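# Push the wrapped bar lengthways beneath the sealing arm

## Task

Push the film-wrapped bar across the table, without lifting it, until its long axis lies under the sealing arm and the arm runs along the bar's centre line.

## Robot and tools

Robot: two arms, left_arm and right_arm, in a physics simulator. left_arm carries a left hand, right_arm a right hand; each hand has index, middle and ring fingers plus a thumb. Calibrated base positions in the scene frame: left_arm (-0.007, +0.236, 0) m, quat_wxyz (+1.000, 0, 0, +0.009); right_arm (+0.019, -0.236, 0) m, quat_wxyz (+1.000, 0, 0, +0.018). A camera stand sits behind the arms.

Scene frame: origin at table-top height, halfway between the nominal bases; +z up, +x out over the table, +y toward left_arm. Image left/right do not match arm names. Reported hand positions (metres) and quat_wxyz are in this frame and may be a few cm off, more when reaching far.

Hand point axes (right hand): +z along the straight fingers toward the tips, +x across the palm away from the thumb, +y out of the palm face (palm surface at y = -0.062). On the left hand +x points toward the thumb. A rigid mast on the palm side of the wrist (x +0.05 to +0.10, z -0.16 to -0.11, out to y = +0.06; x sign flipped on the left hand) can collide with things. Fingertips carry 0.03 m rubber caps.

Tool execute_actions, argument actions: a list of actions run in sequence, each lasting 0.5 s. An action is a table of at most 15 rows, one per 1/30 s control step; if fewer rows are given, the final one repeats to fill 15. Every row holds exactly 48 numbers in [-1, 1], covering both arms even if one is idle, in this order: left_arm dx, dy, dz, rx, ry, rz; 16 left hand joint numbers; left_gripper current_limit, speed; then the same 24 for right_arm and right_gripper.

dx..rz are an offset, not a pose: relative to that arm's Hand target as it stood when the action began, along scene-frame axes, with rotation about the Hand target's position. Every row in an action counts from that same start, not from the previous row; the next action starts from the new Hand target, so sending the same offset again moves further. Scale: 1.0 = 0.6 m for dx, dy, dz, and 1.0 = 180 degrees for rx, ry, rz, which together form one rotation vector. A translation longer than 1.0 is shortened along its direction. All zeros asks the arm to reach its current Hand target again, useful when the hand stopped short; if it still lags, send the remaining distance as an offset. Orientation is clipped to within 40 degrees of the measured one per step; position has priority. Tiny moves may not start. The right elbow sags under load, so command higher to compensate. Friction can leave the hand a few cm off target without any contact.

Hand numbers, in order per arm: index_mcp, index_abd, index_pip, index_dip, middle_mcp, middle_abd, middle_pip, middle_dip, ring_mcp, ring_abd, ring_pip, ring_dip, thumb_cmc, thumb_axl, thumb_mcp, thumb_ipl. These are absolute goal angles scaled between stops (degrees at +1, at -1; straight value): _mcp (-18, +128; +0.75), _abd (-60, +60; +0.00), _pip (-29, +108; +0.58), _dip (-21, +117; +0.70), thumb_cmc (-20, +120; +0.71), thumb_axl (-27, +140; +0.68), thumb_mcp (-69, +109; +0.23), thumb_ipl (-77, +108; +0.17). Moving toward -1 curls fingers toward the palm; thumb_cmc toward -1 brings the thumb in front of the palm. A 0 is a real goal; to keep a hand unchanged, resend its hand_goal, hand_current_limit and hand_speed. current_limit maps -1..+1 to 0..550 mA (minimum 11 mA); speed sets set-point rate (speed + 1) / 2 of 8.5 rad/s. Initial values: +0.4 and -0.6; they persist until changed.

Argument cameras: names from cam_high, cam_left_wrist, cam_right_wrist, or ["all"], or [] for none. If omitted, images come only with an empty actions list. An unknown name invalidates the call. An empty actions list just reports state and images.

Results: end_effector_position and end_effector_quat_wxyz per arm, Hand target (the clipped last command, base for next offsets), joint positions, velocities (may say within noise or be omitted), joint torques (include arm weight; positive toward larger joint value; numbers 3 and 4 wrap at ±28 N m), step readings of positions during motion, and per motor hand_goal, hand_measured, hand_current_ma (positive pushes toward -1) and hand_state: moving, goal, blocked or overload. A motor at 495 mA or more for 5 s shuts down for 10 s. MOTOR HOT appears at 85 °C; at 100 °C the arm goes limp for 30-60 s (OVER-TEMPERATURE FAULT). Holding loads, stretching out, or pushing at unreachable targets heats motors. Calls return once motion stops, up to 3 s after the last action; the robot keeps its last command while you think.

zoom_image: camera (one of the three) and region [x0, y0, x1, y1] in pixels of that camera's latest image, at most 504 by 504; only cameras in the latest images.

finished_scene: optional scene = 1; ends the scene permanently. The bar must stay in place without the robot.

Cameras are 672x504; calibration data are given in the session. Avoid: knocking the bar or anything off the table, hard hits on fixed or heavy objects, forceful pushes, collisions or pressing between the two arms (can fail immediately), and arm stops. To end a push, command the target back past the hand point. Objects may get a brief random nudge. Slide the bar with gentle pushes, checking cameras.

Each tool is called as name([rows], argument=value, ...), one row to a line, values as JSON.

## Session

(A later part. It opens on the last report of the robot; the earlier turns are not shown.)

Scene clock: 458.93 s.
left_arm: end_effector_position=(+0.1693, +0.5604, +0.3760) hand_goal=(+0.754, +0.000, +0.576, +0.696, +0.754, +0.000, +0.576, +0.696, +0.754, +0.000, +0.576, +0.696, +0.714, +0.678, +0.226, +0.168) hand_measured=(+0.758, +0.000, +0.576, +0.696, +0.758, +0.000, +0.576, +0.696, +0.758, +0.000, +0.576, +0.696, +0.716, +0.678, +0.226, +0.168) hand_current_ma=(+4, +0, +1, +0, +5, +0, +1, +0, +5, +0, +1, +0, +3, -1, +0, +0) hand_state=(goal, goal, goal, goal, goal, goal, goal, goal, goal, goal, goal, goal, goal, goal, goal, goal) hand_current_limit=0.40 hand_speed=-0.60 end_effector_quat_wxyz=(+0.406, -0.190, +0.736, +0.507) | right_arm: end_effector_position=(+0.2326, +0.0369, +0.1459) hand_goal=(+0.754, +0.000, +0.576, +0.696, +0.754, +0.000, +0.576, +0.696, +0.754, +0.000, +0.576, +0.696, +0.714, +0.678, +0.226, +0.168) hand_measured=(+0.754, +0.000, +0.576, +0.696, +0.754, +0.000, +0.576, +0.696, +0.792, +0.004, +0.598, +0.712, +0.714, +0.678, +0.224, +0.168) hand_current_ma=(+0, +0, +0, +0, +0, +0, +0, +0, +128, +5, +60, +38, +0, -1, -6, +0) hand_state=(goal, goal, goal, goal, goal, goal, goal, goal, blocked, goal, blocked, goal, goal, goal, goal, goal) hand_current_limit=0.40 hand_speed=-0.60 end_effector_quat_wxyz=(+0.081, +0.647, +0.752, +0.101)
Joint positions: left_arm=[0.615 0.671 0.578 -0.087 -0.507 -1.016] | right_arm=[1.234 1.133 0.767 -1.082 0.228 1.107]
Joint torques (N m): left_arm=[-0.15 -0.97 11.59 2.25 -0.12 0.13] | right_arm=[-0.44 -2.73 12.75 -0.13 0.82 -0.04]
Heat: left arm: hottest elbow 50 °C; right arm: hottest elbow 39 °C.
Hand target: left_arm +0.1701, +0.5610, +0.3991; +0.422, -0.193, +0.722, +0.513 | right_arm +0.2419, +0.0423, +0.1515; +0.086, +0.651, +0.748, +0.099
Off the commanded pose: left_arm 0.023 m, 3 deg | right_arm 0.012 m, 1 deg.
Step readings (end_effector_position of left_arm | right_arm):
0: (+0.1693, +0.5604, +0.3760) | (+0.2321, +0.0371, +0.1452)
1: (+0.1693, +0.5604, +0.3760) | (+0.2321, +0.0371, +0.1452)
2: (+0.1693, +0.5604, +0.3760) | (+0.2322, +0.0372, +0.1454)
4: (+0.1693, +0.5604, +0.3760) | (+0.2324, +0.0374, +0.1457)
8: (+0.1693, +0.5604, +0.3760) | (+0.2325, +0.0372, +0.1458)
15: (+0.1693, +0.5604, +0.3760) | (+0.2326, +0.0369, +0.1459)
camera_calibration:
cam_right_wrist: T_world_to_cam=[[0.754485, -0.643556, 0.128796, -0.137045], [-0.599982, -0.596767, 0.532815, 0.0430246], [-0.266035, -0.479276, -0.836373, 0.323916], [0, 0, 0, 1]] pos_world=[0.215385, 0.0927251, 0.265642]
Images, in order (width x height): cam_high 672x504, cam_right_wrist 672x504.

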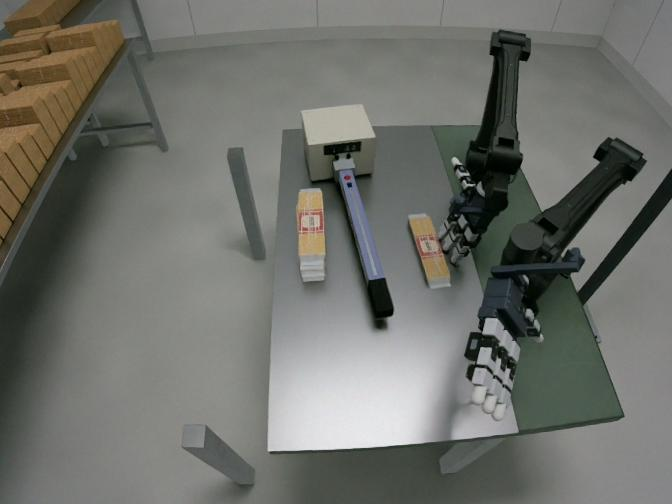

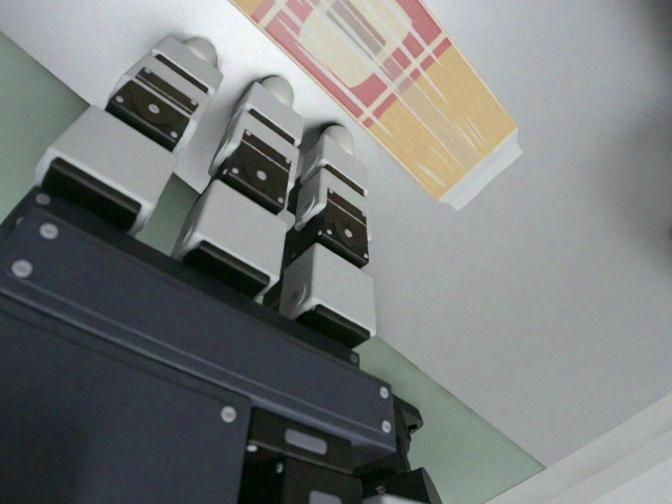

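execute_actions([
  [[0,0,0,0,0,0,0.754,0,0.576,0.696,0.754,0,0.576,0.696,0.754,0,0.576,0.696,0.714,0.678,0.226,0.168,0.4,-0.6,0.0,0.0,0.015,0,0,0,0.754,0,0.576,0.696,0.754,0,0.576,0.696,0.754,0,0.576,0.696,0.714,0.678,0.226,0.168,0.4,-0.6]],
], cameras=["cam_high", "cam_right_wrist"])

zoom_image(camera="cam_high", region=[395, 200, 475, 290])

zoom_image(camera="cam_right_wrist", region=[130, 0, 550, 230])

Scene clock: 467.83 s.
left_arm: end_effector_position=(+0.1693, +0.5604, +0.3760) hand_goal=(+0.754, +0.000, +0.576, +0.696, +0.754, +0.000, +0.576, +0.696, +0.754, +0.000, +0.576, +0.696, +0.714, +0.678, +0.226, +0.168) hand_measured=(+0.758, +0.000, +0.576, +0.696, +0.758, +0.000, +0.576, +0.696, +0.758, +0.000, +0.576, +0.696, +0.716, +0.678, +0.226, +0.168) hand_current_ma=(+4, +0, +1, +0, +5, +0, +1, +0, +5, +0, +1, +0, +3, -1, +0, +0) hand_state=(goal, goal, goal, goal, goal, goal, goal, goal, goal, goal, goal, goal, goal, goal, goal, goal) hand_current_limit=0.40 hand_speed=-0.60 end_effector_quat_wxyz=(+0.406, -0.190, +0.736, +0.507) | right_arm: end_effector_position=(+0.2343, +0.0299, +0.1458) hand_goal=(+0.754, +0.000, +0.576, +0.696, +0.754, +0.000, +0.576, +0.696, +0.754, +0.000, +0.576, +0.696, +0.714, +0.678, +0.226, +0.168) hand_measured=(+0.754, +0.000, +0.576, +0.696, +0.754, +0.000, +0.576, +0.696, +0.760, -0.002, +0.578, +0.700, +0.714, +0.678, +0.224, +0.168) hand_current_ma=(+0, +0, +0, +0, +0, +0, +0, +0, +10, -4, +5, +6, +0, -1, -6, +0) hand_state=(goal, goal, goal, goal, goal, goal, goal, goal, goal, goal, goal, goal, goal, goal, goal, goal) hand_current_limit=0.40 hand_speed=-0.60 end_effector_quat_wxyz=(+0.088, +0.650, +0.750, +0.089)
Joint positions: left_arm=[0.615 0.671 0.578 -0.087 -0.507 -1.016] | right_arm=[1.225 1.135 0.77 -1.109 0.233 1.107]
Joint torques (N m): left_arm=[-0.15 -0.97 11.56 2.24 -0.12 0.13] | right_arm=[0.15 -3.19 14 -0.24 0.66 -0.01]
Heat: left arm: hottest elbow 51 °C; right arm: hottest elbow 41 °C.
Hand target: left_arm +0.1701, +0.5610, +0.3991; +0.422, -0.193, +0.722, +0.513 | right_arm +0.2419, +0.0422, +0.1605; +0.086, +0.651, +0.748, +0.099
Off the commanded pose: left_arm 0.023 m, 3 deg | right_arm 0.021 m, 1 deg.
Step readings (end_effector_position of left_arm | right_arm):
0: (+0.1693, +0.5604, +0.3760) | (+0.2326, +0.0369, +0.1459)
1: (+0.1693, +0.5604, +0.3760) | (+0.2325, +0.0368, +0.1459)
2: (+0.1693, +0.5604, +0.3760) | (+0.2325, +0.0366, +0.1461)
4: (+0.1693, +0.5604, +0.3760) | (+0.2333, +0.0345, +0.1462)
8: (+0.1693, +0.5604, +0.3760) | (+0.2345, +0.0310, +0.1458)
15: (+0.1693, +0.5604, +0.3760) | (+0.2343, +0.0300, +0.1458)
camera_calibration:
cam_right_wrist: T_world_to_cam=[[0.748641, -0.647235, 0.143608, -0.143433], [-0.603983, -0.57651, 0.550309, 0.0376856], [-0.273388, -0.498721, -0.822519, 0.321245], [0, 0, 0, 1]] pos_world=[0.217965, 0.0891028, 0.264089]
Images, in order (width x height): cam_high 672x504, cam_right_wrist 672x504.

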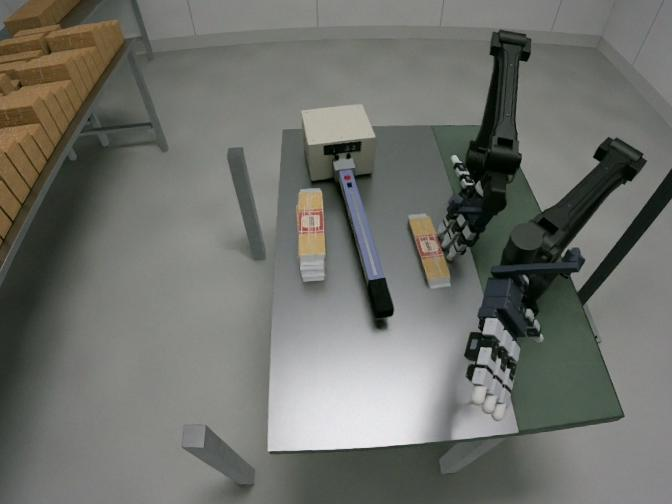

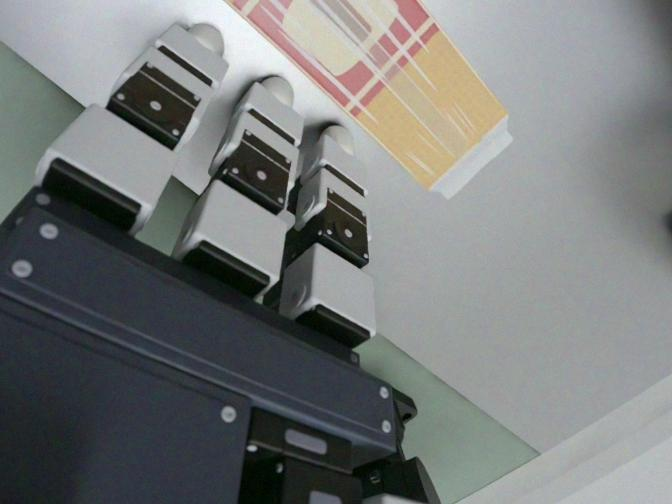

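Scaled by 5.600.

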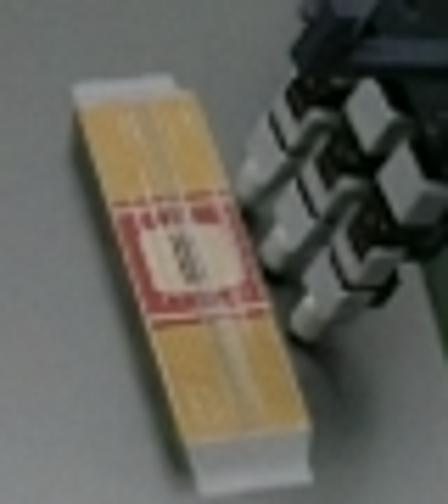

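Scaled by 1.200.

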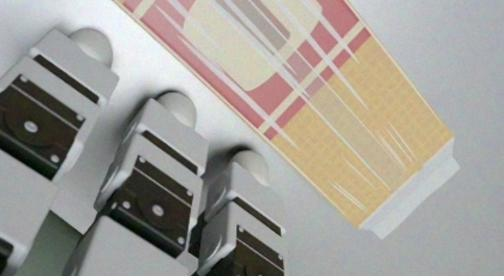

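execute_actions([
  [[0,0,0,0,0,0,0.754,0,0.576,0.696,0.754,0,0.576,0.696,0.754,0,0.576,0.696,0.714,0.678,0.226,0.168,0.4,-0.6,0.015,0.002,0.006,0,0,0,0.754,0,0.576,0.696,0.754,0,0.576,0.696,0.754,0,0.576,0.696,0.714,0.678,0.226,0.168,0.4,-0.6],[0,0,0,0,0,0,0.754,0,0.576,0.696,0.754,0,0.576,0.696,0.754,0,0.576,0.696,0.714,0.678,0.226,0.168,0.4,-0.6,0.03,0.003,0.006,0,0,0,0.754,0,0.576,0.696,0.754,0,0.576,0.696,0.754,0,0.576,0.696,0.714,0.678,0.226,0.168,0.4,-0.6]],
  [[0,0,0,0,0,0,0.754,0,0.576,0.696,0.754,0,0.576,0.696,0.754,0,0.576,0.696,0.714,0.678,0.226,0.168,0.4,-0.6,0.035,0.005,0,0,0,0,0.754,0,0.576,0.696,0.754,0,0.576,0.696,0.754,0,0.576,0.696,0.714,0.678,0.226,0.168,0.4,-0.6]],
  [[0,0,0,0,0,0,0.754,0,0.576,0.696,0.754,0,0.576,0.696,0.754,0,0.576,0.696,0.714,0.678,0.226,0.168,0.4,-0.6,0.035,0.005,0,0,0,0,0.754,0,0.576,0.696,0.754,0,0.576,0.696,0.754,0,0.576,0.696,0.714,0.678,0.226,0.168,0.4,-0.6]],
], cameras=["cam_high", "cam_right_wrist"])

zoom_image(camera="cam_high", region=[340, 190, 475, 330])

zoom_image(camera="cam_right_wrist", region=[130, 0, 550, 230])

Scene clock: 505.47 s.
left_arm: end_effector_position=(+0.1693, +0.5604, +0.3760) hand_goal=(+0.754, +0.000, +0.576, +0.696, +0.754, +0.000, +0.576, +0.696, +0.754, +0.000, +0.576, +0.696, +0.714, +0.678, +0.226, +0.168) hand_measured=(+0.758, +0.000, +0.576, +0.696, +0.758, +0.000, +0.576, +0.696, +0.758, +0.000, +0.576, +0.696, +0.716, +0.678, +0.226, +0.168) hand_current_ma=(+4, +0, +1, +0, +5, +0, +1, +0, +5, +0, +1, +0, +3, -1, +0, +0) hand_state=(goal, goal, goal, goal, goal, goal, goal, goal, goal, goal, goal, goal, goal, goal, goal, goal) hand_current_limit=0.40 hand_speed=-0.60 end_effector_quat_wxyz=(+0.406, -0.190, +0.736, +0.507) | right_arm: end_effector_position=(+0.2890, +0.0312, +0.1490) hand_goal=(+0.754, +0.000, +0.576, +0.696, +0.754, +0.000, +0.576, +0.696, +0.754, +0.000, +0.576, +0.696, +0.714, +0.678, +0.226, +0.168) hand_measured=(+0.760, +0.000, +0.580, +0.698, +0.760, +0.000, +0.578, +0.696, +0.760, -0.002, +0.578, +0.700, +0.714, +0.678, +0.224, +0.168) hand_current_ma=(+13, +0, +7, +2, +15, +0, +4, +0, +10, -4, +5, +6, +1, -1, -6, +0) hand_state=(goal, goal, goal, goal, goal, goal, goal, goal, goal, goal, goal, goal, goal, goal, goal, goal) hand_current_limit=0.40 hand_speed=-0.60 end_effector_quat_wxyz=(+0.092, +0.653, +0.748, +0.077)
Joint positions: left_arm=[0.615 0.671 0.578 -0.087 -0.507 -1.016] | right_arm=[1.059 1.207 0.837 -1.094 0.215 0.947]
Joint torques (N m): left_arm=[-0.09 -0.97 11.56 2.25 -0.12 0.13] | right_arm=[0.26 -4.66 14.28 1.13 0.53 -0.08]
Heat: left arm: hottest elbow 51 °C; right arm: hottest elbow 41 °C.
Hand target: left_arm +0.1701, +0.5610, +0.3991; +0.422, -0.193, +0.722, +0.513 | right_arm +0.3020, +0.0501, +0.1642; +0.086, +0.651, +0.748, +0.099
Off the commanded pose: left_arm 0.023 m, 3 deg | right_arm 0.027 m, 3 deg.
Step readings (end_effector_position of left_arm | right_arm):
0: (+0.1693, +0.5604, +0.3760) | (+0.2343, +0.0299, +0.1458)
1: (+0.1693, +0.5604, +0.3760) | (+0.2343, +0.0299, +0.1458)
2: (+0.1693, +0.5604, +0.3760) | (+0.2347, +0.0301, +0.1461)
4: (+0.1693, +0.5604, +0.3760) | (+0.2378, +0.0298, +0.1470)
8: (+0.1693, +0.5604, +0.3760) | (+0.2478, +0.0283, +0.1498)
15: (+0.1693, +0.5604, +0.3760) | (+0.2513, +0.0288, +0.1500)
16: (+0.1693, +0.5604, +0.3760) | (+0.2515, +0.0288, +0.1499)
17: (+0.1693, +0.5604, +0.3760) | (+0.2520, +0.0292, +0.1499)
19: (+0.1693, +0.5604, +0.3760) | (+0.2553, +0.0293, +0.1493)
23: (+0.1693, +0.5604, +0.3760) | (+0.2658, +0.0279, +0.1495)
30: (+0.1693, +0.5604, +0.3760) | (+0.2694, +0.0281, +0.1493)
31: (+0.1693, +0.5604, +0.3760) | (+0.2695, +0.0283, +0.1494)
32: (+0.1693, +0.5604, +0.3760) | (+0.2700, +0.0285, +0.1492)
34: (+0.1693, +0.5604, +0.3760) | (+0.2733, +0.0289, +0.1487)
38: (+0.1693, +0.5604, +0.3760) | (+0.2845, +0.0295, +0.1490)
45: (+0.1693, +0.5604, +0.3760) | (+0.2889, +0.0309, +0.1492)
camera_calibration:
cam_right_wrist: T_world_to_cam=[[0.744241, -0.651042, 0.149163, -0.183563], [-0.602746, -0.558448, 0.569941, 0.0658932], [-0.287756, -0.514081, -0.808033, 0.341964], [0, 0, 0, 1]] pos_world=[0.274734, 0.0930878, 0.266144]
Images, in order (width x height): cam_high 672x504, cam_right_wrist 672x504.

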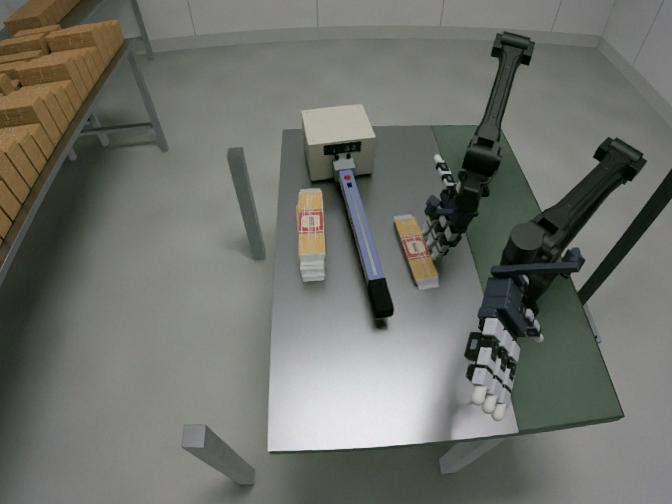

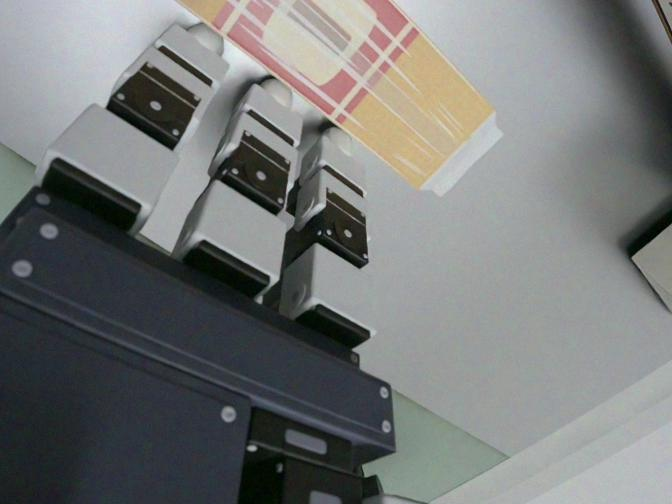

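Scaled by 3.600.

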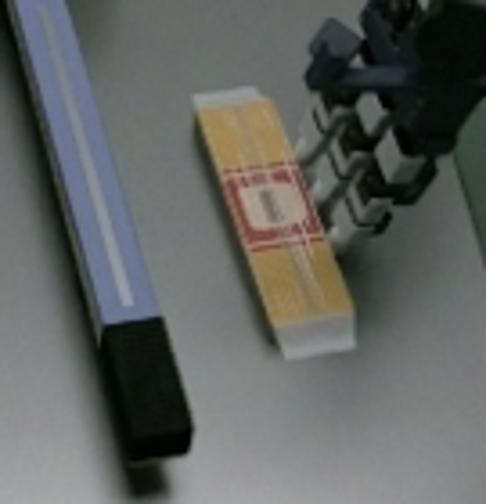

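Scaled by 1.200.

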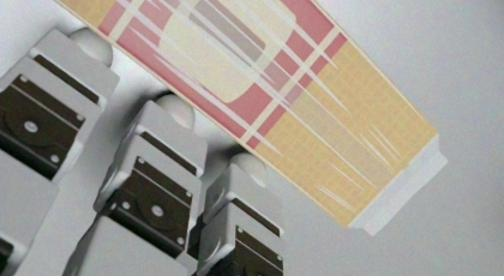

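execute_actions([
  [[0,0,0,0,0,0,0.754,0,0.576,0.696,0.754,0,0.576,0.696,0.754,0,0.576,0.696,0.714,0.678,0.226,0.168,0.4,-0.6,0.02,0.002,0,0,0,0,0.754,0,0.576,0.696,0.754,0,0.576,0.696,0.754,0,0.576,0.696,0.714,0.678,0.226,0.168,0.4,-0.6],[0,0,0,0,0,0,0.754,0,0.576,0.696,0.754,0,0.576,0.696,0.754,0,0.576,0.696,0.714,0.678,0.226,0.168,0.4,-0.6,0.045,0.004,0,0,0,0,0.754,0,0.576,0.696,0.754,0,0.576,0.696,0.754,0,0.576,0.696,0.714,0.678,0.226,0.168,0.4,-0.6]],
  [[0,0,0,0,0,0,0.754,0,0.576,0.696,0.754,0,0.576,0.696,0.754,0,0.576,0.696,0.714,0.678,0.226,0.168,0.4,-0.6,0.045,0.005,0,0,0,0,0.754,0,0.576,0.696,0.754,0,0.576,0.696,0.754,0,0.576,0.696,0.714,0.678,0.226,0.168,0.4,-0.6]],
  [[0,0,0,0,0,0,0.754,0,0.576,0.696,0.754,0,0.576,0.696,0.754,0,0.576,0.696,0.714,0.678,0.226,0.168,0.4,-0.6,0.045,0.005,0,0,0,0,0.754,0,0.576,0.696,0.754,0,0.576,0.696,0.754,0,0.576,0.696,0.714,0.678,0.226,0.168,0.4,-0.6]],
], cameras=["cam_high", "cam_right_wrist"])

zoom_image(camera="cam_high", region=[335, 190, 470, 330])

zoom_image(camera="cam_right_wrist", region=[130, 0, 630, 300])

Scene clock: 536.20 s.
left_arm: end_effector_position=(+0.1693, +0.5604, +0.3760) hand_goal=(+0.754, +0.000, +0.576, +0.696, +0.754, +0.000, +0.576, +0.696, +0.754, +0.000, +0.576, +0.696, +0.714, +0.678, +0.226, +0.168) hand_measured=(+0.758, +0.000, +0.576, +0.696, +0.758, +0.000, +0.576, +0.696, +0.758, +0.000, +0.576, +0.696, +0.716, +0.678, +0.226, +0.168) hand_current_ma=(+4, +0, +1, +0, +5, +0, +1, +0, +5, +0, +1, +0, +3, -1, +0, +0) hand_state=(goal, goal, goal, goal, goal, goal, goal, goal, goal, goal, goal, goal, goal, goal, goal, goal) hand_current_limit=0.40 hand_speed=-0.60 end_effector_quat_wxyz=(+0.406, -0.190, +0.736, +0.507) | right_arm: end_effector_position=(+0.3665, +0.0419, +0.1492) hand_goal=(+0.754, +0.000, +0.576, +0.696, +0.754, +0.000, +0.576, +0.696, +0.754, +0.000, +0.576, +0.696, +0.714, +0.678, +0.226, +0.168) hand_measured=(+0.760, +0.000, +0.580, +0.698, +0.760, +0.000, +0.580, +0.696, +0.758, -0.002, +0.578, +0.700, +0.714, +0.678, +0.224, +0.168) hand_current_ma=(+12, +0, +9, +3, +14, +0, +6, +0, +10, -3, +5, +6, +1, -1, -6, +0) hand_state=(goal, goal, goal, goal, goal, goal, goal, goal, goal, goal, goal, goal, goal, goal, goal, goal) hand_current_limit=0.40 hand_speed=-0.60 end_effector_quat_wxyz=(+0.088, +0.653, +0.748, +0.077)
Joint positions: left_arm=[0.615 0.671 0.578 -0.087 -0.507 -1.016] | right_arm=[0.879 1.338 0.953 -1.041 0.184 0.767]
Joint torques (N m): left_arm=[-0.03 -0.97 11.58 2.24 -0.12 0.13] | right_arm=[0.73 -6.42 14.35 1.14 0.47 -0.09]
Heat: left arm: hottest elbow 52 °C; right arm: hottest elbow 43 °C.
Hand target: left_arm +0.1701, +0.5610, +0.3991; +0.422, -0.193, +0.722, +0.513 | right_arm +0.3829, +0.0583, +0.1640; +0.086, +0.651, +0.748, +0.099
Off the commanded pose: left_arm 0.023 m, 3 deg | right_arm 0.028 m, 3 deg.
Step readings (end_effector_position of left_arm | right_arm):
0: (+0.1693, +0.5604, +0.3760) | (+0.2890, +0.0313, +0.1490)
1: (+0.1693, +0.5604, +0.3760) | (+0.2891, +0.0312, +0.1490)
2: (+0.1693, +0.5604, +0.3760) | (+0.2896, +0.0310, +0.1488)
4: (+0.1693, +0.5604, +0.3760) | (+0.2926, +0.0318, +0.1483)
8: (+0.1693, +0.5604, +0.3760) | (+0.3070, +0.0323, +0.1487)
15: (+0.1693, +0.5604, +0.3760) | (+0.3149, +0.0337, +0.1493)
16: (+0.1693, +0.5604, +0.3760) | (+0.3150, +0.0337, +0.1491)
17: (+0.1693, +0.5604, +0.3760) | (+0.3162, +0.0335, +0.1492)
19: (+0.1693, +0.5604, +0.3760) | (+0.3200, +0.0349, +0.1486)
23: (+0.1693, +0.5604, +0.3760) | (+0.3341, +0.0362, +0.1490)
30: (+0.1693, +0.5604, +0.3760) | (+0.3406, +0.0378, +0.1494)
31: (+0.1693, +0.5604, +0.3760) | (+0.3407, +0.0379, +0.1492)
32: (+0.1693, +0.5604, +0.3760) | (+0.3420, +0.0375, +0.1492)
34: (+0.1693, +0.5604, +0.3760) | (+0.3459, +0.0391, +0.1487)
38: (+0.1693, +0.5604, +0.3760) | (+0.3600, +0.0404, +0.1489)
45: (+0.1693, +0.5604, +0.3760) | (+0.3665, +0.0416, +0.1493)
camera_calibration:
cam_right_wrist: T_world_to_cam=[[0.745107, -0.651844, 0.14112, -0.233343], [-0.599345, -0.561602, 0.570429, 0.11732], [-0.292577, -0.50961, -0.809133, 0.37168], [0, 0, 0, 1]] pos_world=[0.352926, 0.103195, 0.266745]
Images, in order (width x height): cam_high 672x504, cam_right_wrist 672x504.

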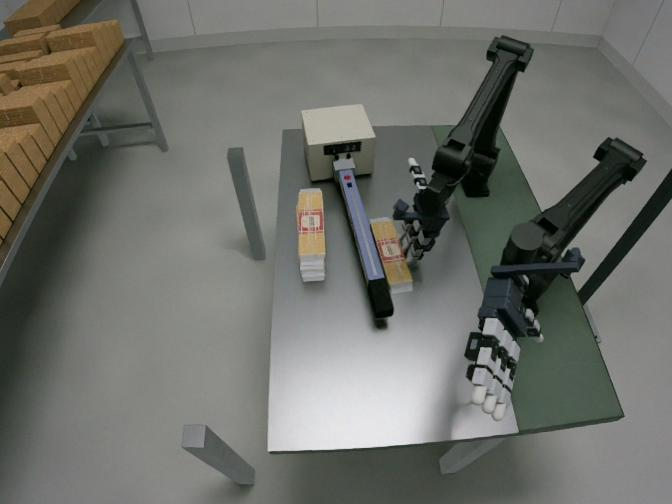

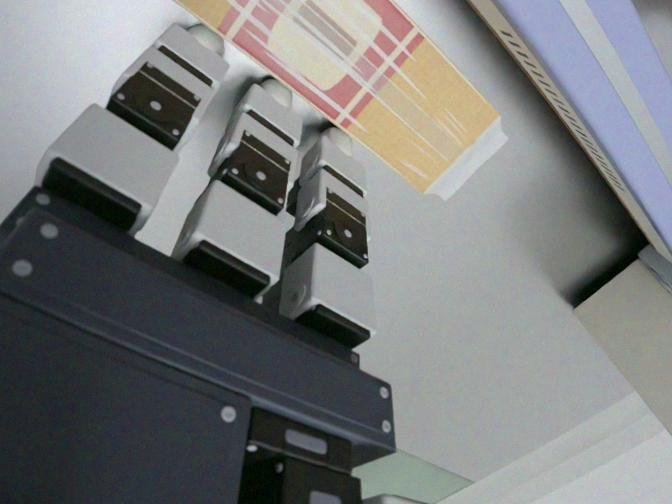

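Scaled by 3.600.

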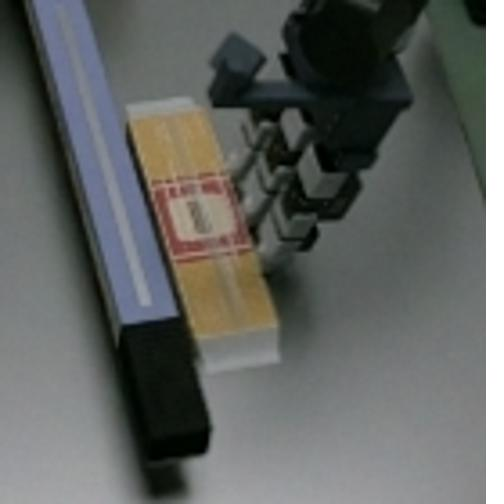

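Scaled by 1.008.

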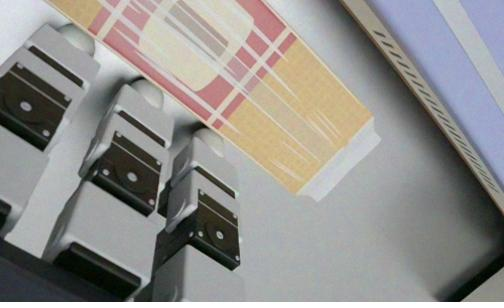

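execute_actions([
  [[0,0,0,0,0,0,0.754,0,0.576,0.696,0.754,0,0.576,0.696,0.754,0,0.576,0.696,0.714,0.678,0.226,0.168,0.4,-0.6,0.02,0.002,0,0,0,0,0.754,0,0.576,0.696,0.754,0,0.576,0.696,0.754,0,0.576,0.696,0.714,0.678,0.226,0.168,0.4,-0.6],[0,0,0,0,0,0,0.754,0,0.576,0.696,0.754,0,0.576,0.696,0.754,0,0.576,0.696,0.714,0.678,0.226,0.168,0.4,-0.6,0.04,0.004,0,0,0,0,0.754,0,0.576,0.696,0.754,0,0.576,0.696,0.754,0,0.576,0.696,0.714,0.678,0.226,0.168,0.4,-0.6]],
  [[0,0,0,0,0,0,0.754,0,0.576,0.696,0.754,0,0.576,0.696,0.754,0,0.576,0.696,0.714,0.678,0.226,0.168,0.4,-0.6,0.04,0.005,0,0,0,0,0.754,0,0.576,0.696,0.754,0,0.576,0.696,0.754,0,0.576,0.696,0.714,0.678,0.226,0.168,0.4,-0.6]],
], cameras=["cam_high", "cam_right_wrist"])

zoom_image(camera="cam_high", region=[325, 190, 460, 330])

zoom_image(camera="cam_right_wrist", region=[130, 0, 630, 300])

Scene clock: 561.83 s.
left_arm: end_effector_position=(+0.1693, +0.5604, +0.3760) hand_goal=(+0.754, +0.000, +0.576, +0.696, +0.754, +0.000, +0.576, +0.696, +0.754, +0.000, +0.576, +0.696, +0.714, +0.678, +0.226, +0.168) hand_measured=(+0.758, +0.000, +0.576, +0.696, +0.758, +0.000, +0.576, +0.696, +0.758, +0.000, +0.576, +0.696, +0.716, +0.678, +0.226, +0.168) hand_current_ma=(+4, +0, +1, +0, +5, +0, +1, +0, +5, +0, +1, +0, +3, -1, +0, +0) hand_state=(goal, goal, goal, goal, goal, goal, goal, goal, goal, goal, goal, goal, goal, goal, goal, goal) hand_current_limit=0.40 hand_speed=-0.60 end_effector_quat_wxyz=(+0.406, -0.190, +0.736, +0.507) | right_arm: end_effector_position=(+0.4130, +0.0490, +0.1496) hand_goal=(+0.754, +0.000, +0.576, +0.696, +0.754, +0.000, +0.576, +0.696, +0.754, +0.000, +0.576, +0.696, +0.714, +0.678, +0.226, +0.168) hand_measured=(+0.760, +0.000, +0.580, +0.698, +0.760, +0.000, +0.580, +0.696, +0.758, -0.002, +0.578, +0.700, +0.714, +0.678, +0.224, +0.168) hand_current_ma=(+14, +0, +9, +3, +15, +0, +6, +0, +10, -3, +5, +6, +1, -1, -6, +0) hand_state=(goal, goal, goal, goal, goal, goal, goal, goal, goal, goal, goal, goal, goal, goal, goal, goal) hand_current_limit=0.40 hand_speed=-0.60 end_effector_quat_wxyz=(+0.086, +0.653, +0.748, +0.077)
Joint positions: left_arm=[0.615 0.671 0.578 -0.087 -0.507 -1.016] | right_arm=[0.796 1.426 1.041 -1.026 0.168 0.684]
Joint torques (N m): left_arm=[-0.09 -0.97 11.58 2.26 -0.12 0.12] | right_arm=[0.56 -7.77 14.46 1.22 0.44 -0.09]
Heat: left arm: hottest elbow 52 °C; right arm: hottest elbow 49 °C.
Hand target: left_arm +0.1701, +0.5610, +0.3991; +0.422, -0.193, +0.722, +0.513 | right_arm +0.4309, +0.0638, +0.1640; +0.086, +0.651, +0.748, +0.099
Off the commanded pose: left_arm 0.023 m, 3 deg | right_arm 0.027 m, 2 deg.
Step readings (end_effector_position of left_arm | right_arm):
0: (+0.1693, +0.5604, +0.3760) | (+0.3665, +0.0420, +0.1492)
1: (+0.1693, +0.5604, +0.3760) | (+0.3665, +0.0420, +0.1492)
2: (+0.1693, +0.5604, +0.3760) | (+0.3673, +0.0419, +0.1494)
4: (+0.1693, +0.5604, +0.3760) | (+0.3702, +0.0427, +0.1489)
8: (+0.1693, +0.5604, +0.3760) | (+0.3824, +0.0445, +0.1491)
15: (+0.1693, +0.5604, +0.3760) | (+0.3895, +0.0450, +0.1494)
16: (+0.1693, +0.5604, +0.3760) | (+0.3898, +0.0450, +0.1494)
17: (+0.1693, +0.5604, +0.3760) | (+0.3907, +0.0450, +0.1493)
19: (+0.1693, +0.5604, +0.3760) | (+0.3941, +0.0469, +0.1491)
23: (+0.1693, +0.5604, +0.3760) | (+0.4070, +0.0484, +0.1493)
30: (+0.1693, +0.5604, +0.3760) | (+0.4130, +0.0489, +0.1496)
camera_calibration:
cam_right_wrist: T_world_to_cam=[[0.745558, -0.652145, 0.137298, -0.262978], [-0.597956, -0.563626, 0.569889, 0.148543], [-0.294265, -0.506984, -0.81017, 0.389906], [0, 0, 0, 1]] pos_world=[0.399623, 0.109899, 0.267343]
Images, in order (width x height): cam_high 672x504, cam_right_wrist 672x504.

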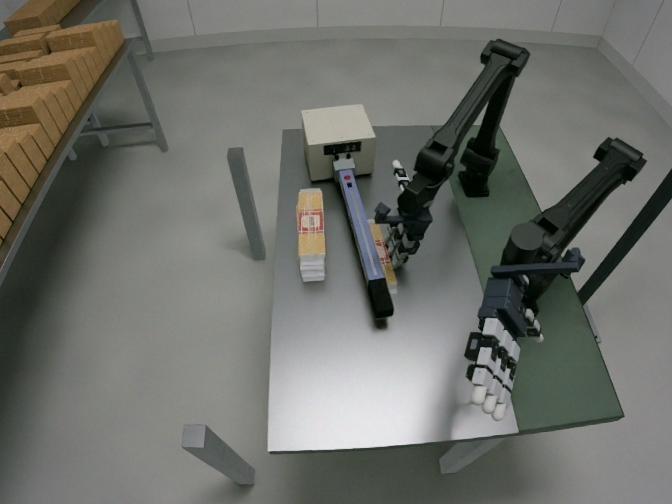

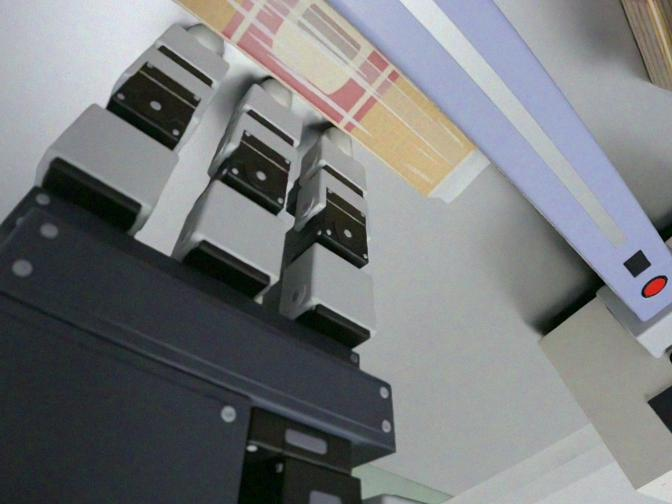

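Scaled by 3.600.

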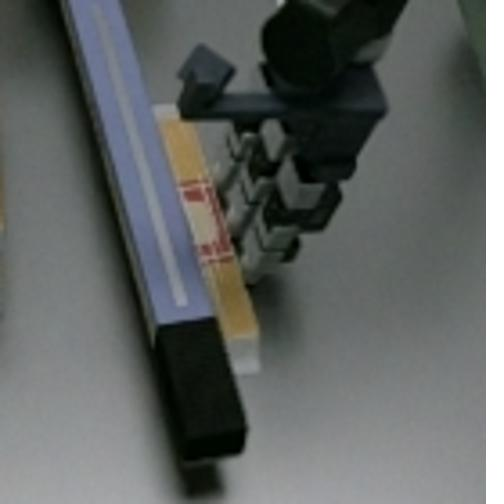

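Scaled by 1.008.

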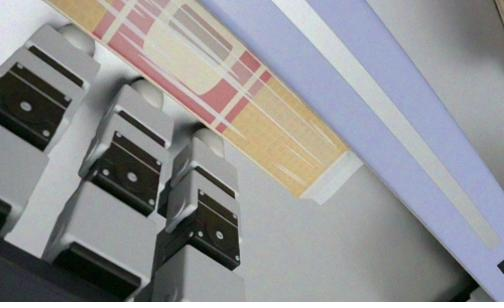

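execute_actions([
  [[0,0,0,0,0,0,0.754,0,0.576,0.696,0.754,0,0.576,0.696,0.754,0,0.576,0.696,0.714,0.678,0.226,0.168,0.4,-0.6,0.015,0.002,0,0,0,0,0.754,0,0.576,0.696,0.754,0,0.576,0.696,0.754,0,0.576,0.696,0.714,0.678,0.226,0.168,0.4,-0.6],[0,0,0,0,0,0,0.754,0,0.576,0.696,0.754,0,0.576,0.696,0.754,0,0.576,0.696,0.714,0.678,0.226,0.168,0.4,-0.6,0.035,0.005,0,0,0,0,0.754,0,0.576,0.696,0.754,0,0.576,0.696,0.754,0,0.576,0.696,0.714,0.678,0.226,0.168,0.4,-0.6]],
], cameras=["cam_high", "cam_right_wrist"])

zoom_image(camera="cam_high", region=[340, 200, 430, 300])

zoom_image(camera="cam_right_wrist", region=[130, 0, 630, 300])

Scene clock: 580.10 s.
left_arm: end_effector_position=(+0.1693, +0.5604, +0.3760) hand_goal=(+0.754, +0.000, +0.576, +0.696, +0.754, +0.000, +0.576, +0.696, +0.754, +0.000, +0.576, +0.696, +0.714, +0.678, +0.226, +0.168) hand_measured=(+0.758, +0.000, +0.576, +0.696, +0.758, +0.000, +0.576, +0.696, +0.758, +0.000, +0.576, +0.696, +0.716, +0.678, +0.226, +0.168) hand_current_ma=(+4, +0, +1, +0, +5, +0, +1, +0, +5, +0, +1, +0, +3, -1, +0, +0) hand_state=(goal, goal, goal, goal, goal, goal, goal, goal, goal, goal, goal, goal, goal, goal, goal, goal) hand_current_limit=0.40 hand_speed=-0.60 end_effector_quat_wxyz=(+0.406, -0.190, +0.736, +0.507) | right_arm: end_effector_position=(+0.4333, +0.0528, +0.1499) hand_goal=(+0.754, +0.000, +0.576, +0.696, +0.754, +0.000, +0.576, +0.696, +0.754, +0.000, +0.576, +0.696, +0.714, +0.678, +0.226, +0.168) hand_measured=(+0.760, +0.000, +0.580, +0.698, +0.760, +0.000, +0.580, +0.696, +0.758, -0.002, +0.578, +0.700, +0.714, +0.678, +0.224, +0.168) hand_current_ma=(+15, +0, +9, +3, +15, +0, +6, +0, +9, -3, +5, +6, +1, -1, -6, +0) hand_state=(goal, goal, goal, goal, goal, goal, goal, goal, goal, goal, goal, goal, goal, goal, goal, goal) hand_current_limit=0.40 hand_speed=-0.60 end_effector_quat_wxyz=(+0.085, +0.653, +0.748, +0.078)
Joint positions: left_arm=[0.615 0.671 0.578 -0.087 -0.507 -1.016] | right_arm=[0.766 1.467 1.086 -1.024 0.161 0.653]
Joint torques (N m): left_arm=[-0.09 -0.91 11.56 2.25 -0.12 0.13] | right_arm=[-0.09 -8.29 14.5 1.18 0.4 -0.07]
Heat: left arm: hottest elbow 52 °C; right arm: hottest elbow 51 °C.
Hand target: left_arm +0.1701, +0.5610, +0.3991; +0.422, -0.193, +0.722, +0.513 | right_arm +0.4519, +0.0668, +0.1641; +0.086, +0.651, +0.748, +0.099
Off the commanded pose: left_arm 0.023 m, 3 deg | right_arm 0.027 m, 2 deg.
Step readings (end_effector_position of left_arm | right_arm):
0: (+0.1693, +0.5604, +0.3760) | (+0.4130, +0.0491, +0.1496)
1: (+0.1693, +0.5604, +0.3760) | (+0.4131, +0.0489, +0.1496)
2: (+0.1693, +0.5604, +0.3760) | (+0.4137, +0.0489, +0.1497)
4: (+0.1693, +0.5604, +0.3760) | (+0.4161, +0.0501, +0.1496)
8: (+0.1693, +0.5604, +0.3760) | (+0.4269, +0.0526, +0.1497)
15: (+0.1693, +0.5604, +0.3760) | (+0.4332, +0.0527, +0.1499)
camera_calibration:
cam_right_wrist: T_world_to_cam=[[0.746082, -0.651846, 0.13586, -0.275688], [-0.597096, -0.564665, 0.569763, 0.162274], [-0.294683, -0.506211, -0.810501, 0.398205], [0, 0, 0, 1]] pos_world=[0.419923, 0.1135, 0.267743]
Images, in order (width x height): cam_high 672x504, cam_right_wrist 672x504.

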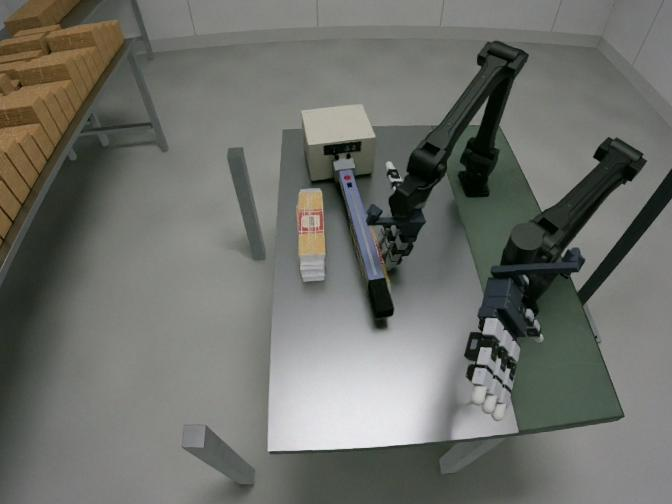

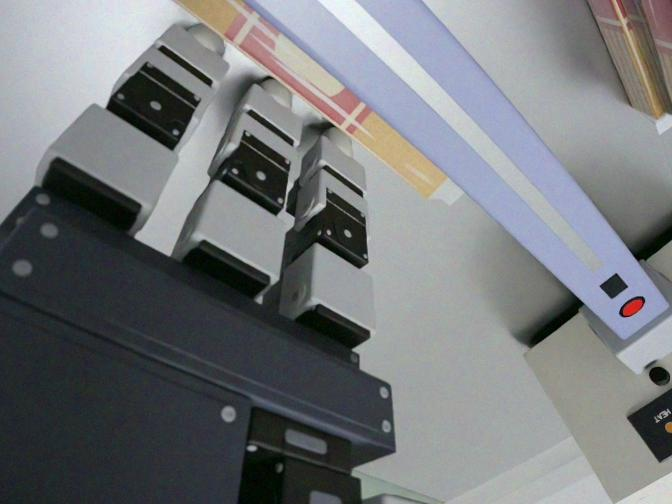

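Scaled by 5.040.

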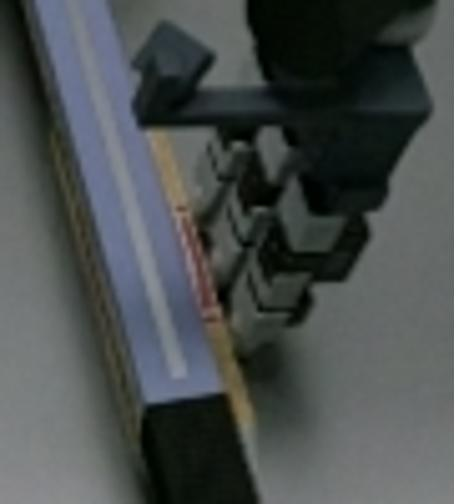

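Scaled by 1.008.

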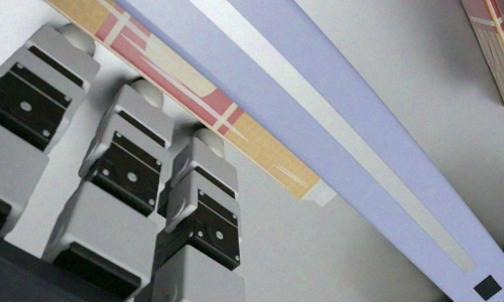

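execute_actions([
  [[0,0,0,0,0,0,0.754,0,0.576,0.696,0.754,0,0.576,0.696,0.754,0,0.576,0.696,0.714,0.678,0.226,0.168,0.4,-0.6,0.018,0.0025,0,0,0,0,0.754,0,0.576,0.696,0.754,0,0.576,0.696,0.754,0,0.576,0.696,0.714,0.678,0.226,0.168,0.4,-0.6]],
], cameras=["cam_high", "cam_right_wrist"])

zoom_image(camera="cam_high", region=[340, 200, 430, 300])

zoom_image(camera="cam_high", region=[330, 180, 400, 250])

zoom_image(camera="cam_high", region=[345, 250, 415, 330])

Scene clock: 598.47 s.
left_arm: end_effector_position=(+0.1693, +0.5604, +0.3760) hand_goal=(+0.754, +0.000, +0.576, +0.696, +0.754, +0.000, +0.576, +0.696, +0.754, +0.000, +0.576, +0.696, +0.714, +0.678, +0.226, +0.168) hand_measured=(+0.758, +0.000, +0.576, +0.696, +0.758, +0.000, +0.576, +0.696, +0.758, +0.000, +0.576, +0.696, +0.716, +0.678, +0.226, +0.168) hand_current_ma=(+4, +0, +1, +0, +5, +0, +1, +0, +5, +0, +1, +0, +3, -1, +0, +0) hand_state=(goal, goal, goal, goal, goal, goal, goal, goal, goal, goal, goal, goal, goal, goal, goal, goal) hand_current_limit=0.40 hand_speed=-0.60 end_effector_quat_wxyz=(+0.406, -0.190, +0.736, +0.507) | right_arm: end_effector_position=(+0.4430, +0.0559, +0.1501) hand_goal=(+0.754, +0.000, +0.576, +0.696, +0.754, +0.000, +0.576, +0.696, +0.754, +0.000, +0.576, +0.696, +0.714, +0.678, +0.226, +0.168) hand_measured=(+0.762, +0.000, +0.580, +0.698, +0.760, +0.000, +0.580, +0.696, +0.758, -0.002, +0.578, +0.700, +0.714, +0.678, +0.224, +0.168) hand_current_ma=(+17, +0, +9, +3, +15, +0, +6, +0, +9, -3, +5, +6, +1, -1, -6, +0) hand_state=(goal, goal, goal, goal, goal, goal, goal, goal, goal, goal, goal, goal, goal, goal, goal, goal) hand_current_limit=0.40 hand_speed=-0.60 end_effector_quat_wxyz=(+0.084, +0.652, +0.750, +0.078)
Joint positions: left_arm=[0.615 0.671 0.578 -0.087 -0.507 -1.016] | right_arm=[0.753 1.488 1.109 -1.024 0.157 0.637]
Joint torques (N m): left_arm=[-0.15 -0.97 11.56 2.25 -0.12 0.13] | right_arm=[0.15 -8.47 14.53 1.21 0.45 -0.09]
Heat: left arm: hottest elbow 53 °C; right arm: hottest elbow 51 °C.
Hand target: left_arm +0.1701, +0.5610, +0.3991; +0.422, -0.193, +0.722, +0.513 | right_arm +0.4628, +0.0684, +0.1641; +0.086, +0.651, +0.748, +0.099
Off the commanded pose: left_arm 0.023 m, 3 deg | right_arm 0.027 m, 2 deg.
Step readings (end_effector_position of left_arm | right_arm):
0: (+0.1693, +0.5604, +0.3760) | (+0.4333, +0.0528, +0.1499)
1: (+0.1693, +0.5604, +0.3760) | (+0.4333, +0.0529, +0.1499)
2: (+0.1693, +0.5604, +0.3760) | (+0.4336, +0.0531, +0.1500)
4: (+0.1693, +0.5604, +0.3760) | (+0.4352, +0.0541, +0.1499)
8: (+0.1693, +0.5604, +0.3760) | (+0.4409, +0.0554, +0.1499)
15: (+0.1693, +0.5604, +0.3760) | (+0.4430, +0.0559, +0.1501)
camera_calibration:
cam_right_wrist: T_world_to_cam=[[0.748614, -0.649248, 0.134365, -0.281997], [-0.594452, -0.567535, 0.569676, 0.168695], [-0.293604, -0.506341, -0.810811, 0.402379], [0, 0, 0, 1]] pos_world=[0.429528, 0.116395, 0.268043]
Images, in order (width x height): cam_high 672x504, cam_right_wrist 672x504.

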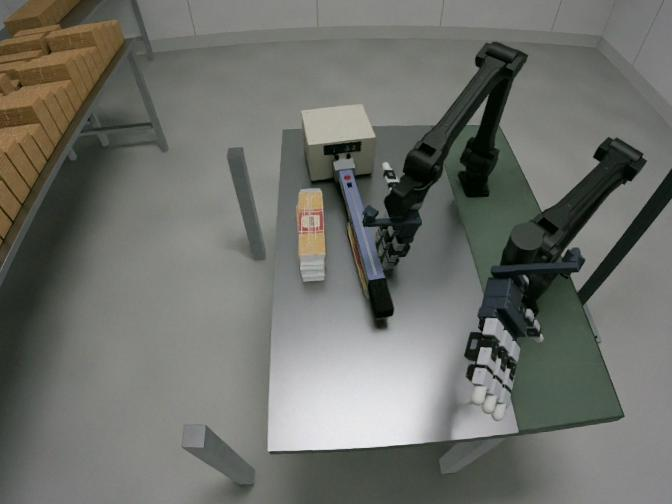

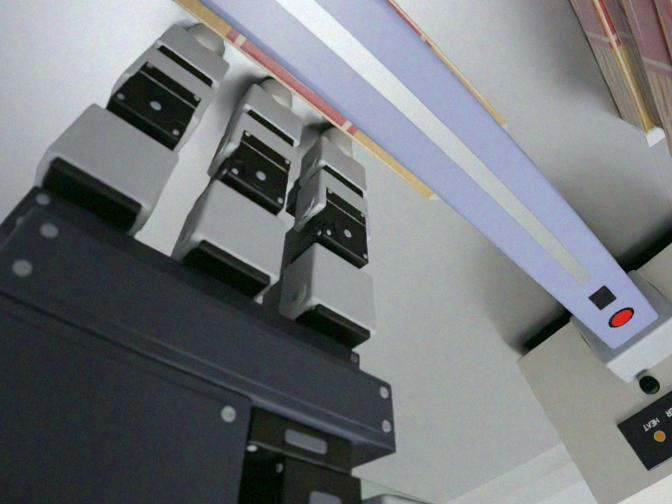

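Scaled by 5.040.

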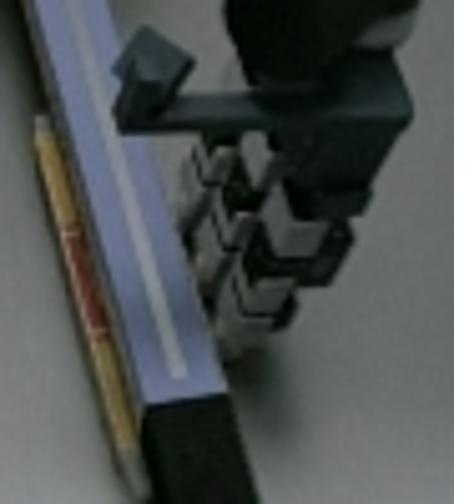

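Scaled by 7.200.

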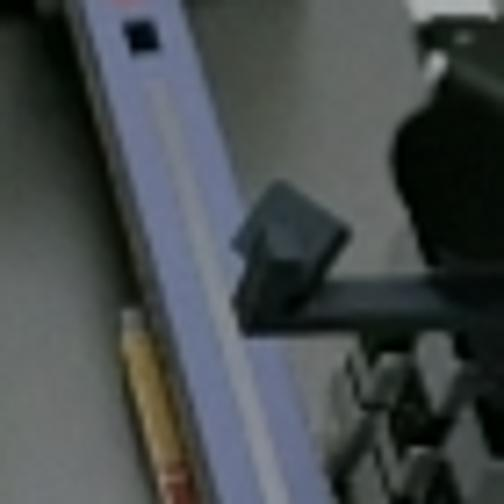

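Scaled by 6.300.

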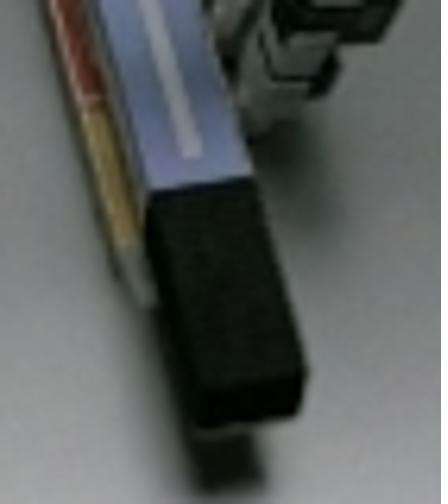

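zoom_image(camera="cam_right_wrist", region=[170, 0, 530, 220])

Scaled by 1.400.

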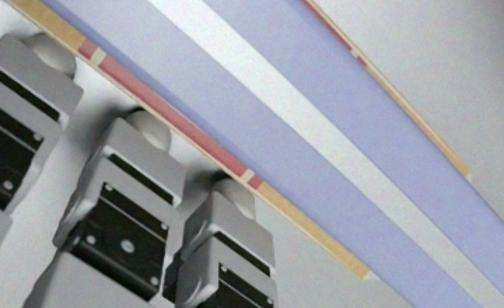

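zoom_image(camera="cam_right_wrist", region=[350, 60, 530, 220])

zoom_image(camera="cam_right_wrist", region=[200, 0, 420, 150])

Scaled by 2.800.

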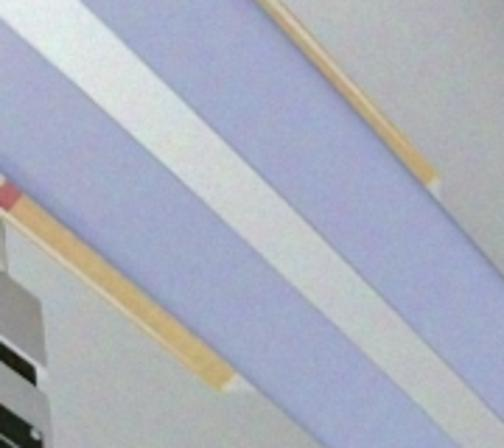

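Scaled by 2.291.

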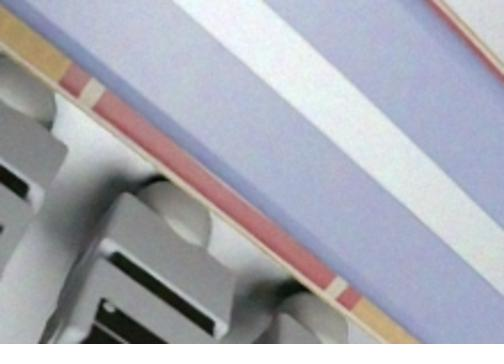

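execute_actions([
  [[0,0,0,0,0,0,0.754,0,0.576,0.696,0.754,0,0.576,0.696,0.754,0,0.576,0.696,0.714,0.678,0.226,0.168,0.4,-0.6,0.009,0.0012,0,0,0,0,0.754,0,0.576,0.696,0.754,0,0.576,0.696,0.754,0,0.576,0.696,0.714,0.678,0.226,0.168,0.4,-0.6]],
], cameras=["cam_high", "cam_right_wrist"])

zoom_image(camera="cam_high", region=[330, 200, 420, 330])

zoom_image(camera="cam_right_wrist", region=[350, 60, 530, 220])

zoom_image(camera="cam_right_wrist", region=[200, 0, 420, 150])

Scene clock: 654.60 s.
left_arm: end_effector_position=(+0.1693, +0.5604, +0.3760) hand_goal=(+0.754, +0.000, +0.576, +0.696, +0.754, +0.000, +0.576, +0.696, +0.754, +0.000, +0.576, +0.696, +0.714, +0.678, +0.226, +0.168) hand_measured=(+0.758, +0.000, +0.576, +0.696, +0.758, +0.000, +0.576, +0.696, +0.758, +0.000, +0.576, +0.696, +0.716, +0.678, +0.226, +0.168) hand_current_ma=(+4, +0, +1, +0, +5, +0, +1, +0, +5, +0, +1, +0, +3, -1, +0, +0) hand_state=(goal, goal, goal, goal, goal, goal, goal, goal, goal, goal, goal, goal, goal, goal, goal, goal) hand_current_limit=0.40 hand_speed=-0.60 end_effector_quat_wxyz=(+0.406, -0.190, +0.736, +0.507) | right_arm: end_effector_position=(+0.4481, +0.0570, +0.1502) hand_goal=(+0.754, +0.000, +0.576, +0.696, +0.754, +0.000, +0.576, +0.696, +0.754, +0.000, +0.576, +0.696, +0.714, +0.678, +0.226, +0.168) hand_measured=(+0.762, +0.000, +0.580, +0.698, +0.760, +0.000, +0.580, +0.696, +0.758, -0.002, +0.578, +0.700, +0.714, +0.678, +0.224, +0.168) hand_current_ma=(+17, +0, +9, +3, +15, +0, +6, +0, +9, -2, +5, +6, +1, -1, -6, +0) hand_state=(goal, goal, goal, goal, goal, goal, goal, goal, goal, goal, goal, goal, goal, goal, goal, goal) hand_current_limit=0.40 hand_speed=-0.60 end_effector_quat_wxyz=(+0.084, +0.651, +0.750, +0.078)
Joint positions: left_arm=[0.615 0.671 0.578 -0.087 -0.507 -1.016] | right_arm=[0.747 1.498 1.121 -1.024 0.156 0.629]
Joint torques (N m): left_arm=[-0.09 -0.91 11.56 2.26 -0.12 0.13] | right_arm=[0.26 -8.41 14.43 1.29 0.47 -0.11]
Heat: left arm: hottest elbow 53 °C; right arm: hottest elbow 55 °C.
Hand target: left_arm +0.1701, +0.5610, +0.3991; +0.422, -0.193, +0.722, +0.513 | right_arm +0.4681, +0.0690, +0.1641; +0.086, +0.651, +0.748, +0.099
Off the commanded pose: left_arm 0.023 m, 3 deg | right_arm 0.027 m, 2 deg.
Step readings (end_effector_position of left_arm | right_arm):
0: (+0.1693, +0.5604, +0.3760) | (+0.4430, +0.0559, +0.1501)
1: (+0.1693, +0.5604, +0.3760) | (+0.4430, +0.0559, +0.1501)
2: (+0.1693, +0.5604, +0.3760) | (+0.4432, +0.0559, +0.1501)
4: (+0.1693, +0.5604, +0.3760) | (+0.4441, +0.0562, +0.1501)
8: (+0.1693, +0.5604, +0.3760) | (+0.4470, +0.0568, +0.1502)
15: (+0.1693, +0.5604, +0.3760) | (+0.4481, +0.0570, +0.1502)
camera_calibration:
cam_right_wrist: T_world_to_cam=[[0.749117, -0.648706, 0.134177, -0.285361], [-0.594071, -0.568261, 0.56935, 0.172245], [-0.293093, -0.506221, -0.811071, 0.404428], [0, 0, 0, 1]] pos_world=[0.434629, 0.117495, 0.268242]
Images, in order (width x height): cam_high 672x504, cam_right_wrist 672x504.

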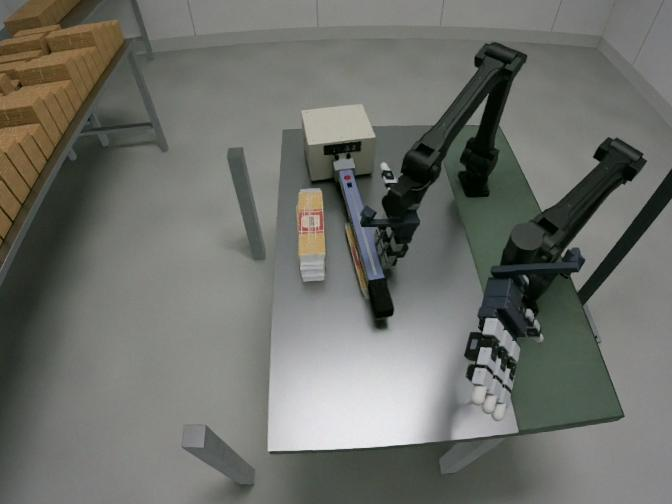

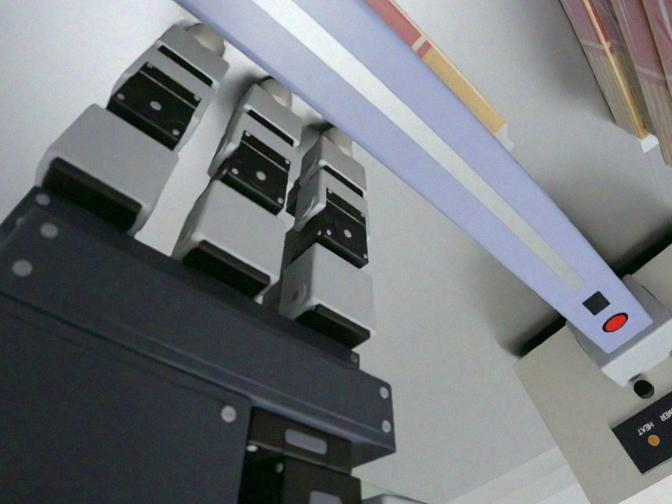

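Scaled by 3.877.

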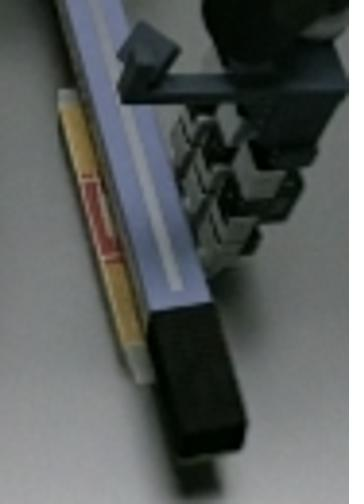

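Scaled by 2.800.

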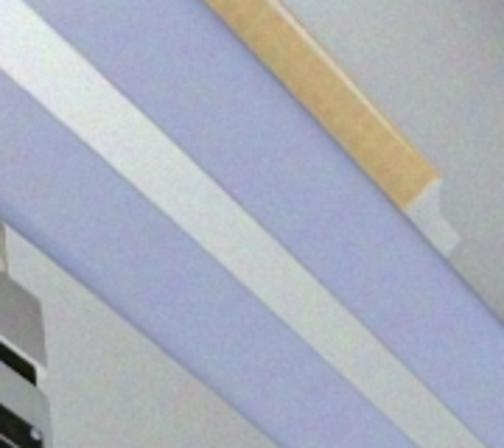

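Scaled by 2.291.

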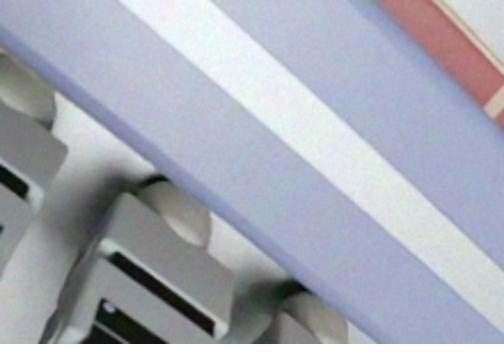

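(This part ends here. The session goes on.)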